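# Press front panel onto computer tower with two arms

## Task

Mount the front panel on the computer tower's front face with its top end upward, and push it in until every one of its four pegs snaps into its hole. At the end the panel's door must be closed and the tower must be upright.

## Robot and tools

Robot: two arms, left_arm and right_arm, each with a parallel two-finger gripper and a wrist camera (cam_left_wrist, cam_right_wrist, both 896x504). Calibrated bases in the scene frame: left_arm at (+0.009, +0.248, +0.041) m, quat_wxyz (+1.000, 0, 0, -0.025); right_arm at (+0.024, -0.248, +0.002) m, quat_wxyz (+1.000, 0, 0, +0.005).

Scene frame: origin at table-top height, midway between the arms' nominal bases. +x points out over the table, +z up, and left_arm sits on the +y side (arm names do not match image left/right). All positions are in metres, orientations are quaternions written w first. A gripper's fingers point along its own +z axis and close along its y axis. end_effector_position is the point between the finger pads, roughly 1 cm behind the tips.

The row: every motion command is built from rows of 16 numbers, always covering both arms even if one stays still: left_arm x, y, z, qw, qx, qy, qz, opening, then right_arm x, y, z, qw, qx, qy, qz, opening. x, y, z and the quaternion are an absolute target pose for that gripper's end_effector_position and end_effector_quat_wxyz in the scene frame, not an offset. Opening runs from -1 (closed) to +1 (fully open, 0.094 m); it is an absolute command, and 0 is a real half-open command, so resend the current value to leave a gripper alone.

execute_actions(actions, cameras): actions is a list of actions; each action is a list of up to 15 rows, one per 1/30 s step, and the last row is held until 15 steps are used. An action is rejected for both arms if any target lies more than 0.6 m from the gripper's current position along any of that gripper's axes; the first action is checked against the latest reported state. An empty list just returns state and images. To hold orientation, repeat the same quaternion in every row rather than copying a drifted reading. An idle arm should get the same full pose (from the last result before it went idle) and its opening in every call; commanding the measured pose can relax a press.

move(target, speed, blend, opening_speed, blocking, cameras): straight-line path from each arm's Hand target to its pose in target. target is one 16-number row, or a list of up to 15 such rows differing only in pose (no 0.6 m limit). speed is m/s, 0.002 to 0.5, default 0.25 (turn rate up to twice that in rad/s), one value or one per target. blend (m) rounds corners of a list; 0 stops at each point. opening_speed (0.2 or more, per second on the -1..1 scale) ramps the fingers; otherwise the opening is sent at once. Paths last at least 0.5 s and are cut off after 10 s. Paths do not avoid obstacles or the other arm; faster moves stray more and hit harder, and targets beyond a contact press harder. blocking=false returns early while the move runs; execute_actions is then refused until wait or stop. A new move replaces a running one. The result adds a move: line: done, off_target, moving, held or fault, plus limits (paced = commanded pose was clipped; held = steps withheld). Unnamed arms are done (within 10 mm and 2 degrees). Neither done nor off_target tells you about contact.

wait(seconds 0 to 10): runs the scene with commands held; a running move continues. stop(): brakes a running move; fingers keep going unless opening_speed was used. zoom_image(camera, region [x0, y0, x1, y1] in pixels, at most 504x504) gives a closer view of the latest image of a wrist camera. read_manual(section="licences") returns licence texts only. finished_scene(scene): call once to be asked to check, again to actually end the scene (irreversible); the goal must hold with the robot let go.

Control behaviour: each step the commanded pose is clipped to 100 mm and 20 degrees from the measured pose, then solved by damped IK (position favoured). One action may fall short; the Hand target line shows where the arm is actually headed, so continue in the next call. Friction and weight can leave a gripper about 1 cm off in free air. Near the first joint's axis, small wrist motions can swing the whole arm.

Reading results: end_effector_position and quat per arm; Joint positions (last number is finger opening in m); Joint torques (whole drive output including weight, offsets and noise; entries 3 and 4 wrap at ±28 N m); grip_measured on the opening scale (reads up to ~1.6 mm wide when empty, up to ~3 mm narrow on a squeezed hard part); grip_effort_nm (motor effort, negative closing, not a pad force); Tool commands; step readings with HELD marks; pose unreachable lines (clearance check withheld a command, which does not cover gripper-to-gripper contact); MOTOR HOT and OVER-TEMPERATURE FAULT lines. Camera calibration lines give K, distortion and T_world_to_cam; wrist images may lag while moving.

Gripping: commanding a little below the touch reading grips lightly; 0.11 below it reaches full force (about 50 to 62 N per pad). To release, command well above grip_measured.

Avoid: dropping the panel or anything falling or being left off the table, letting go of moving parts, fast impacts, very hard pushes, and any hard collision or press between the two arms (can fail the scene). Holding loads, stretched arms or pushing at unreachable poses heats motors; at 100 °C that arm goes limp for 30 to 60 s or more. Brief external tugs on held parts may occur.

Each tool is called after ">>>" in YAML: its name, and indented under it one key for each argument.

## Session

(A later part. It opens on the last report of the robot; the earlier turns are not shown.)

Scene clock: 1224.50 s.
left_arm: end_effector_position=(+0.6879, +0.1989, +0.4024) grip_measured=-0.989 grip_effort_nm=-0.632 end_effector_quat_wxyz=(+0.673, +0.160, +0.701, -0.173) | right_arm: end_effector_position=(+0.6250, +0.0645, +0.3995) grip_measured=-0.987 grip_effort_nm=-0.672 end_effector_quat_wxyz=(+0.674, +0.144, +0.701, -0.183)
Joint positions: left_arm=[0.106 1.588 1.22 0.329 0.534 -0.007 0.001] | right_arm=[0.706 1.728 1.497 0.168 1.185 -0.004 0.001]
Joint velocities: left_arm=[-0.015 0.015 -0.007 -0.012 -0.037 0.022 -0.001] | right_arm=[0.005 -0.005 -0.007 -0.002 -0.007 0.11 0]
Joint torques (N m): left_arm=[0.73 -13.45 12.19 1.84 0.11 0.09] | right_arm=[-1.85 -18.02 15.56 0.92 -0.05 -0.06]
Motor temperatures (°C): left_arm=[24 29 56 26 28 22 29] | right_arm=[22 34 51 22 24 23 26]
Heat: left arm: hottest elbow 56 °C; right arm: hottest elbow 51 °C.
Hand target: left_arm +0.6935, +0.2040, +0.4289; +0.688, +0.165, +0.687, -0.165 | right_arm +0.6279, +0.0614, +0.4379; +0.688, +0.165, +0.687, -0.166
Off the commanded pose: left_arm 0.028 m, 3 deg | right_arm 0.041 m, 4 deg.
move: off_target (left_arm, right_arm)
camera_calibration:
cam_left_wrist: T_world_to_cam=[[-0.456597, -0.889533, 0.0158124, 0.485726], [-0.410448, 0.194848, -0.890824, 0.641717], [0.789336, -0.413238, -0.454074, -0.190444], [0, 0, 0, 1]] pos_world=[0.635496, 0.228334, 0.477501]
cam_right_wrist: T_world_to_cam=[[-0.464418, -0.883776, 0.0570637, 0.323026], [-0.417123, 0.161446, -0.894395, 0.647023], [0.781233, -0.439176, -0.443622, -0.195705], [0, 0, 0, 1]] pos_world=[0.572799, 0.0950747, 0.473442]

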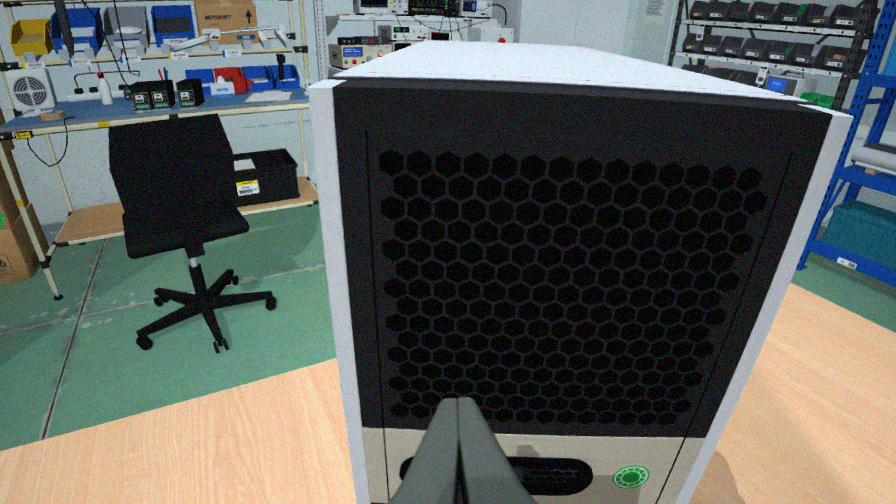

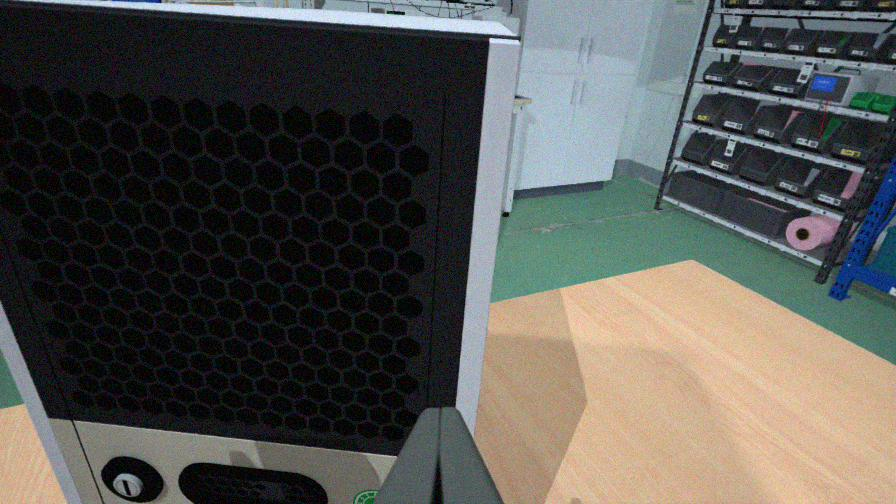

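>>> move:
  target:
    - [0.74,0.195,0.45,0.687,0.165,0.687,-0.165,-1,0.672,0.070,0.46,0.687,0.165,0.687,-0.165,-1]
    - [0.835,0.140,0.45,0.687,0.165,0.687,-0.165,-1,0.775,0.018,0.46,0.687,0.165,0.687,-0.165,-1]
  speed: 0.05

>>> move:
  target:
    - [0.70,0.21,0.42,0.687,0.165,0.687,-0.165,-1,0.63,0.07,0.44,0.687,0.165,0.687,-0.165,-1]
    - [0.52,0.35,0.30,0.687,0.165,0.687,-0.165,-1,0.45,-0.15,0.42,0.75,-0.2,0.59,0.22,-1]
    - [0.52,0.35,0.30,0.687,0.165,0.687,-0.165,-1,0.60,-0.20,0.40,0.672,-0.322,0.525,0.412,-1]
  speed: 0.2

>>> zoom_image:
  camera: "cam_right_wrist"
  region: [380, 60, 620, 504]

Scene clock: 1235.57 s.
left_arm: end_effector_position=(+0.8069, +0.1914, +0.4424) grip_measured=-0.989 grip_effort_nm=-0.632 end_effector_quat_wxyz=(+0.680, +0.140, +0.703, -0.150) | right_arm: end_effector_position=(+0.7312, +0.0856, +0.4373) grip_measured=-0.987 grip_effort_nm=-0.672 end_effector_quat_wxyz=(+0.685, +0.114, +0.706, -0.139)
Joint positions: left_arm=[0.069 1.847 1.669 0.146 0.434 -0.007 0.001] | right_arm=[0.614 1.929 1.881 0.006 0.985 -0.004 0.001]
Joint velocities: left_arm=[0.005 0.005 -0.012 0.007 0.007 0.037 0] | right_arm=[-0.005 -0.005 -0.017 0.007 0.022 0.007 0]
Joint torques (N m): left_arm=[-0.44 -17.08 9.63 2.1 -0.17 0.04] | right_arm=[-2.32 -20.42 10.33 1.43 0.11 -0.05]
Motor temperatures (°C): left_arm=[24 29 56 26 28 21 28] | right_arm=[22 34 53 22 24 23 26]
Heat: left arm: hottest elbow 56 °C; right arm: hottest elbow 53 °C.
Hand target: left_arm +0.8071, +0.1889, +0.4428; +0.681, +0.141, +0.703, -0.150 | right_arm +0.7327, +0.0817, +0.4376; +0.685, +0.116, +0.706, -0.141
Off the commanded pose: left_arm 0.059 m, 4 deg | right_arm 0.084 m, 7 deg.
move: held (left_arm, right_arm; a check stopped the path); limits=held
pose unreachable (left arm): on one or more control steps of this call, first in action 0 (counted from 0), this arm could not follow its commanded pose, so it was not sent that pose on those steps. It may still have moved: this result reports where it is.
cause: moving toward the commanded pose would bring a part of the arm too close to another arm (this arm's wrist (the part past joint 4) and the right arm's wrist (the part past joint 5)).
pose unreachable (right arm): on one or more control steps of this call, first in action 0 (counted from 0), this arm could not follow its commanded pose, so it was not sent that pose on those steps. It may still have moved: this result reports where it is.
cause: moving toward the commanded pose would bring a part of the arm too close to another arm (this arm's wrist (the part past joint 5) and the left arm's wrist (the part past joint 4), at the place that arm is still heading or pushing toward).
camera_calibration:
cam_left_wrist: T_world_to_cam=[[-0.400242, -0.916366, 0.00895966, 0.495435], [-0.414917, 0.172489, -0.893359, 0.736629], [0.817098, -0.361278, -0.449253, -0.303742], [0, 0, 0, 1]] pos_world=[0.752121, 0.217203, 0.517178]
cam_right_wrist: T_world_to_cam=[[-0.366761, -0.929691, 0.0340623, 0.331419], [-0.42461, 0.134705, -0.8953, 0.72991], [0.827764, -0.342824, -0.444161, -0.294668], [0, 0, 0, 1]] pos_world=[0.675394, 0.108775, 0.511319]

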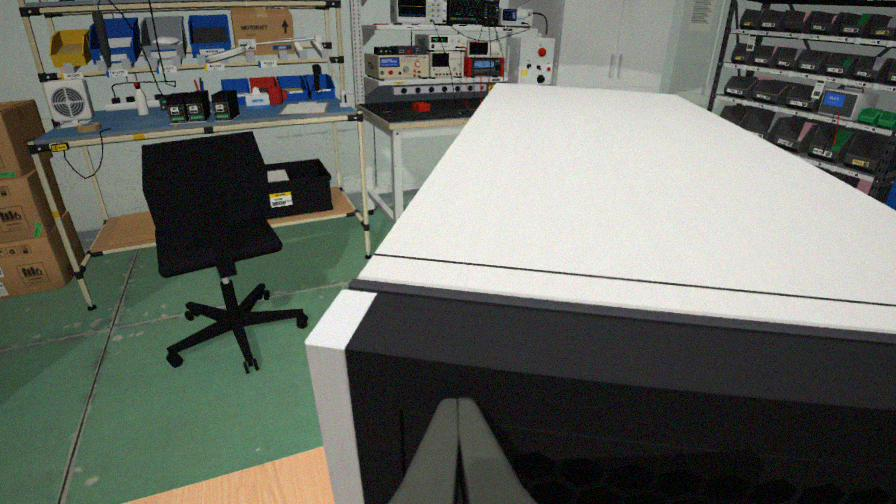

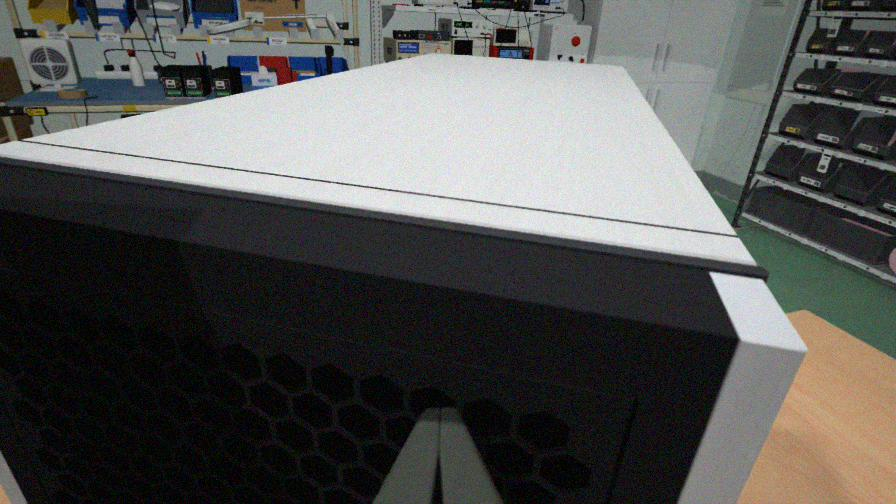

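Scene clock: 1241.63 s.
left_arm: end_effector_position=(+0.5175, +0.3447, +0.2970) grip_measured=-0.989 grip_effort_nm=-0.632 end_effector_quat_wxyz=(+0.683, +0.160, +0.692, -0.172) | right_arm: end_effector_position=(+0.5950, -0.1901, +0.3843) grip_measured=-0.987 grip_effort_nm=-0.667 end_effector_quat_wxyz=(+0.664, -0.307, +0.530, +0.428)
Joint positions: left_arm=[0.508 1.437 0.702 0.719 0.933 -0.007 0.001] | right_arm=[-0.19 1.674 1.093 1.307 -1.186 0.736 0.001]
Joint velocities: left_arm=[0.005 0.005 -0.002 0.002 0.051 0.051 0] | right_arm=[0.005 -0.015 -0.017 -0.002 -0.051 -0.007 -0.002]
Joint torques (N m): left_arm=[0.44 -9.64 7.05 2.44 0.1 -0.04] | right_arm=[-1.96 -13.92 12.79 1.18 0.53 0.1]
Motor temperatures (°C): left_arm=[24 29 55 26 27 21 28] | right_arm=[22 34 52 22 24 23 26]
Heat: left arm: hottest elbow 55 °C; right arm: hottest elbow 52 °C.
Hand target: left_arm +0.5151, +0.3461, +0.3041; +0.689, +0.163, +0.686, -0.167 | right_arm +0.6022, -0.1970, +0.4021; +0.676, -0.315, +0.518, +0.419
Off the commanded pose: left_arm 0.007 m, 1 deg | right_arm 0.019 m, 3 deg.
move: off_target (right_arm)
camera_calibration:
cam_left_wrist: T_world_to_cam=[[-0.454423, -0.89075, 0.00794918, 0.540921], [-0.38775, 0.189764, -0.90202, 0.442795], [0.801966, -0.412981, -0.431621, -0.0568621], [0, 0, 0, 1]] pos_world=[0.463102, 0.374316, 0.370567]
cam_right_wrist: T_world_to_cam=[[0.887227, -0.457932, -0.0559107, -0.594852], [-0.133662, -0.139167, -0.981207, 0.469525], [0.441545, 0.878027, -0.184681, 0.0621942], [0, 0, 0, 1]] pos_world=[0.563066, -0.261667, 0.438929]

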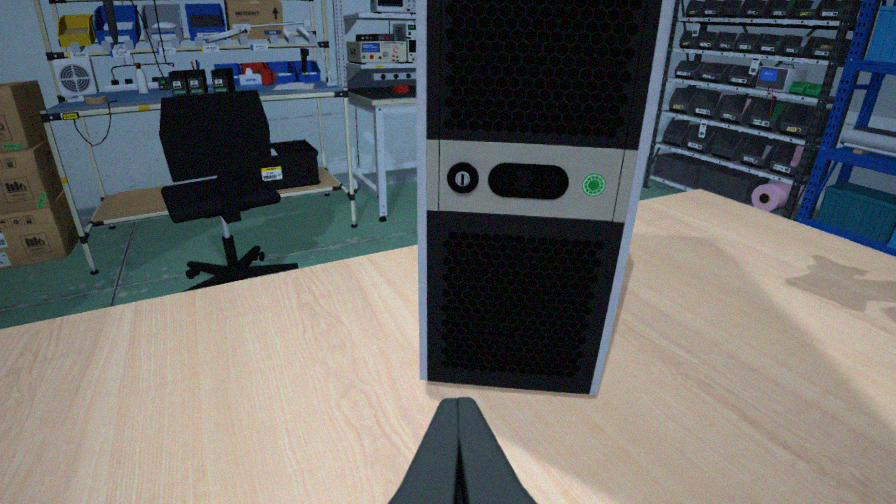

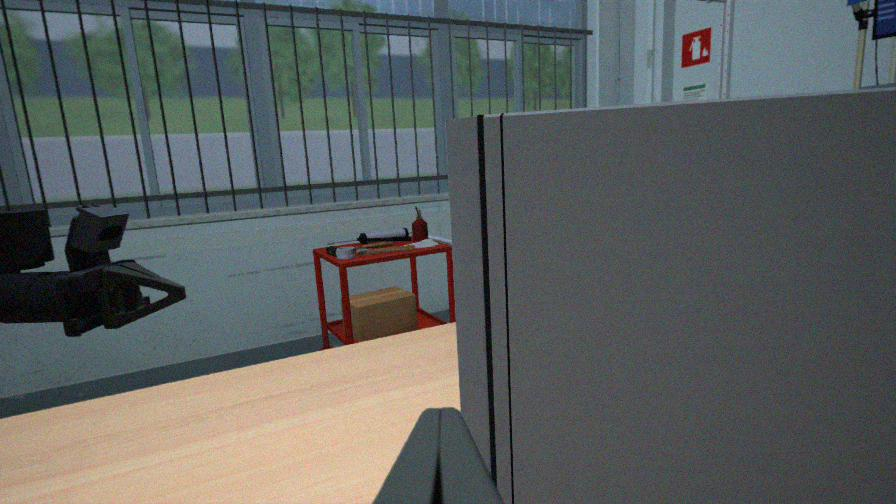

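Scaled by 1.135 from the camera's 896x504 image, which has a finer 1280x720 frame.

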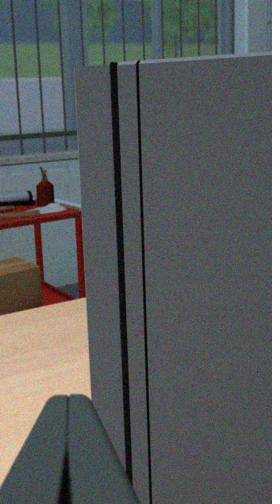

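>>> move:
  target:
    - [0.60,0.45,0.36,0.612,0.354,0.612,-0.354,-1,0.60,-0.24,0.22,0.672,-0.322,0.525,0.412,-1]
    - [0.68,0.48,0.34,0.612,0.354,0.612,-0.354,-1,0.60,-0.24,0.22,0.672,-0.322,0.525,0.412,-1]

Scene clock: 1252.07 s.
left_arm: end_effector_position=(+0.6716, +0.4798, +0.3332) grip_measured=-0.989 grip_effort_nm=-0.642 end_effector_quat_wxyz=(+0.624, +0.331, +0.625, -0.333) | right_arm: end_effector_position=(+0.6004, -0.2331, +0.2202) grip_measured=-0.987 grip_effort_nm=-0.667 end_effector_quat_wxyz=(+0.652, -0.316, +0.562, +0.398)
Joint positions: left_arm=[0.634 2.045 1.632 0.535 1.561 -0.125 0.001] | right_arm=[-0.273 1.952 1.009 1.547 -1.271 0.619 0.001]
Joint velocities: left_arm=[0.005 0.005 -0.002 0.002 0.037 0.037 0] | right_arm=[-0.005 -0.015 0.007 0.002 -0.037 -0.066 0]
Joint torques (N m): left_arm=[-0.21 -17.26 11.34 1.29 -0.05 -0.09] | right_arm=[-2.61 -15.44 6.27 1.26 0.29 -0.2]
Motor temperatures (°C): left_arm=[24 29 53 26 27 21 28] | right_arm=[22 34 51 22 24 23 26]
Heat: left arm: hottest elbow 53 °C; right arm: hottest elbow 51 °C.
Hand target: left_arm +0.6804, +0.4816, +0.3380; +0.624, +0.334, +0.623, -0.333 | right_arm +0.6000, -0.2394, +0.2212; +0.659, -0.322, +0.558, +0.387
Off the commanded pose: left_arm 0.011 m, 4 deg | right_arm 0.007 m, 5 deg.
joint sent to its limit (left arm) — joint 5 (wrist yaw), upper limit. The joint targets are off in orientation, not in position.
joint sent to its limit (right arm) — joint 4 (wrist pitch), upper limit. The joint targets are off in orientation, not in position.
move: off_target (left_arm, right_arm)
camera_calibration:
cam_left_wrist: T_world_to_cam=[[-0.827449, -0.561477, -0.00847183, 0.829013], [-0.230789, 0.35379, -0.906404, 0.326854], [0.511923, -0.748048, -0.422326, 0.243481], [0, 0, 0, 1]] pos_world=[0.636756, 0.531969, 0.406113]
cam_right_wrist: T_world_to_cam=[[0.866818, -0.496636, -0.044477, -0.627783], [-0.169808, -0.210154, -0.962809, 0.304422], [0.468819, 0.842133, -0.266498, 0.0605417], [0, 0, 0, 1]] pos_world=[0.567485, -0.298789, 0.281313]

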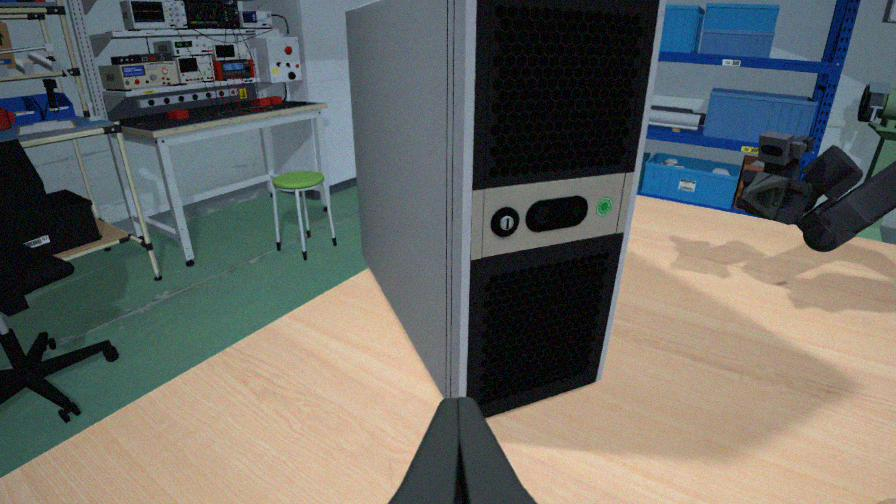

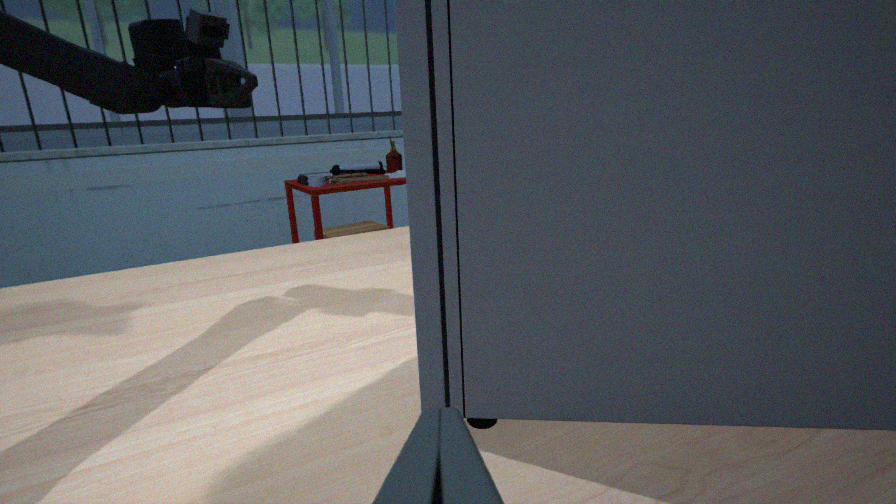

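>>> zoom_image:
  camera: "cam_left_wrist"
  region: [420, 0, 510, 60]

>>> zoom_image:
  camera: "cam_left_wrist"
  region: [420, 350, 510, 410]

>>> zoom_image:
  camera: "cam_right_wrist"
  region: [400, 340, 490, 400]

>>> zoom_image:
  camera: "cam_right_wrist"
  region: [390, 0, 480, 60]

Scaled by 5.600 from the camera's 896x504 image, which has a finer 1280x720 frame.

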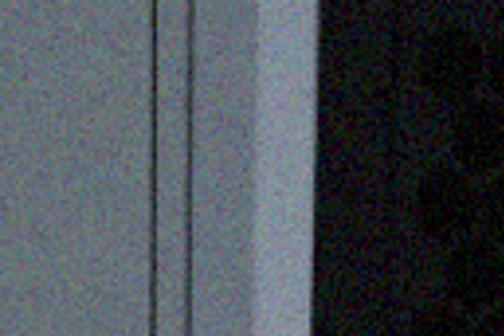

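Scaled by 5.600 from the camera's 896x504 image, which has a finer 1280x720 frame.

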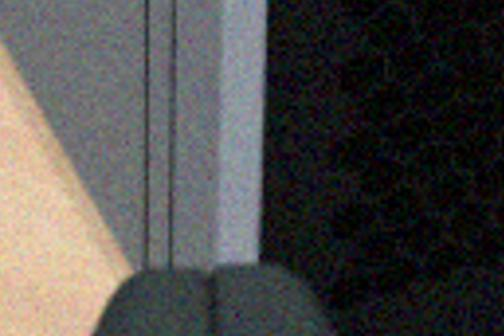

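Scaled by 5.600 from the camera's 896x504 image, which has a finer 1280x720 frame.

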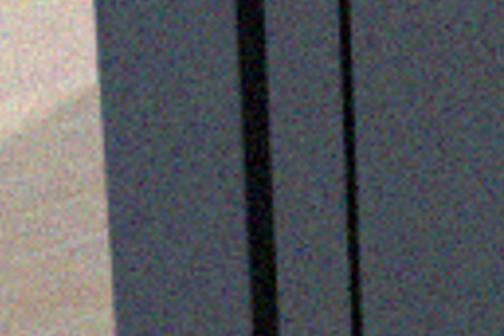

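Scaled by 5.600 from the camera's 896x504 image, which has a finer 1280x720 frame.

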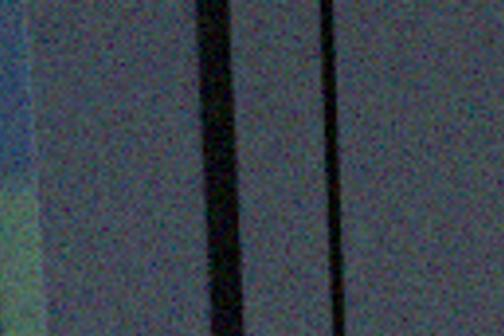

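>>> finished_scene:
  scene: 2

This call ended nothing. Check each condition of the task against the scene as it is now, look again where you are not sure, and mend what is not met. Then call finished_scene again.

>>> move:
  target:
    - [0.60,0.45,0.33,0.612,0.354,0.612,-0.354,-1,0.45,-0.15,0.42,0.75,-0.2,0.59,0.22,-1]
    - [0.52,0.40,0.30,0.687,0.165,0.687,-0.165,-1,0.55,-0.02,0.60,0.36,0,0.933,0,-1]
  cameras: ["cam_right_wrist"]

>>> zoom_image:
  camera: "cam_right_wrist"
  region: [80, 0, 440, 200]

Scene clock: 1273.37 s.
left_arm: end_effector_position=(+0.5193, +0.4021, +0.2949) grip_measured=-0.989 grip_effort_nm=-0.632 end_effector_quat_wxyz=(+0.679, +0.156, +0.696, -0.171) | right_arm: end_effector_position=(+0.5517, -0.0283, +0.5816) grip_measured=-0.987 grip_effort_nm=-0.662 end_effector_quat_wxyz=(+0.363, -0.017, +0.932, -0.019)
Joint positions: left_arm=[0.626 1.505 0.781 0.688 1.044 0.005 0.001] | right_arm=[0.488 1.749 2.546 -1.698 0.352 0.339 0.001]
Joint velocities: left_arm=[-0.015 0.015 -0.012 -0.007 0.007 0.007 0] | right_arm=[0.005 -0.015 -0.002 0.007 -0.022 0.022 -0.001]
Joint torques (N m): left_arm=[-0.73 -10.52 6.98 2.32 -0.07 0.11] | right_arm=[-0.67 -13.68 11.79 0.76 0.31 0.11]
Motor temperatures (°C): left_arm=[24 29 51 26 27 21 28] | right_arm=[22 33 49 22 24 23 26]
Heat: left arm: hottest elbow 51 °C; right arm: hottest elbow 49 °C.
Hand target: left_arm +0.5189, +0.3980, +0.3016; +0.685, +0.166, +0.690, -0.164 | right_arm +0.5467, -0.0245, +0.5967; +0.377, -0.012, +0.926, -0.008
Off the commanded pose: left_arm 0.006 m, 2 deg | right_arm 0.020 m, 3 deg.
joint sent to its limit (right arm) — joint 4 (wrist pitch), lower limit. The joint targets are off in position and orientation.
move: off_target (right_arm)
camera_calibration:
cam_right_wrist: T_world_to_cam=[[0.00183728, -0.998361, 0.057207, -0.0639725], [-0.953699, -0.0189549, -0.300166, 0.739591], [0.300759, -0.0540067, -0.95217, 0.473319], [0, 0, 0, 1]] pos_world=[0.56311, -0.0242864, 0.67634]
Images, in order (width x height): cam_right_wrist 896x504.

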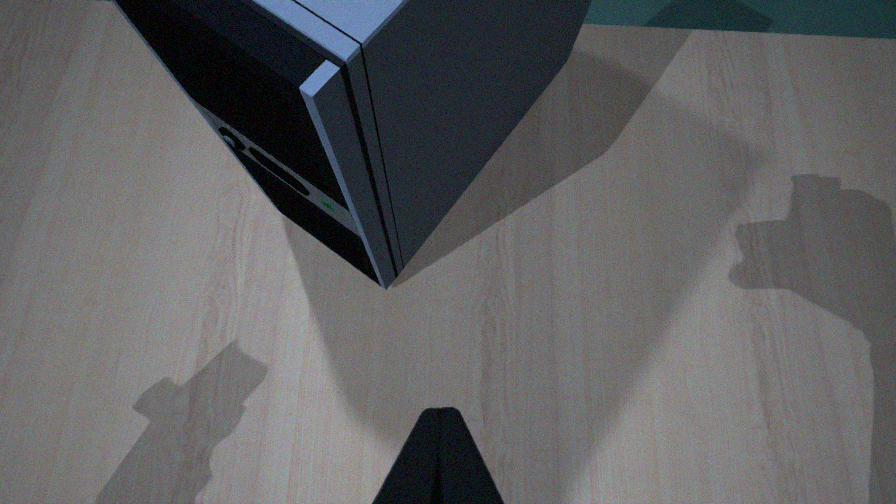

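Scaled by 1.400 from the camera's 896x504 image, which has a finer 1280x720 frame.

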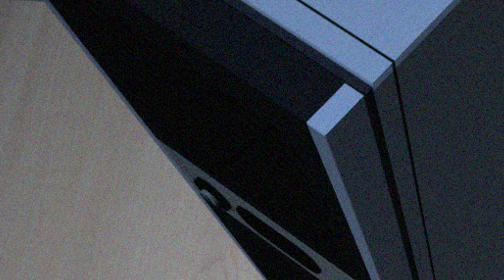

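>>> finished_scene:
  scene: 2

The scene is finished: the task was done.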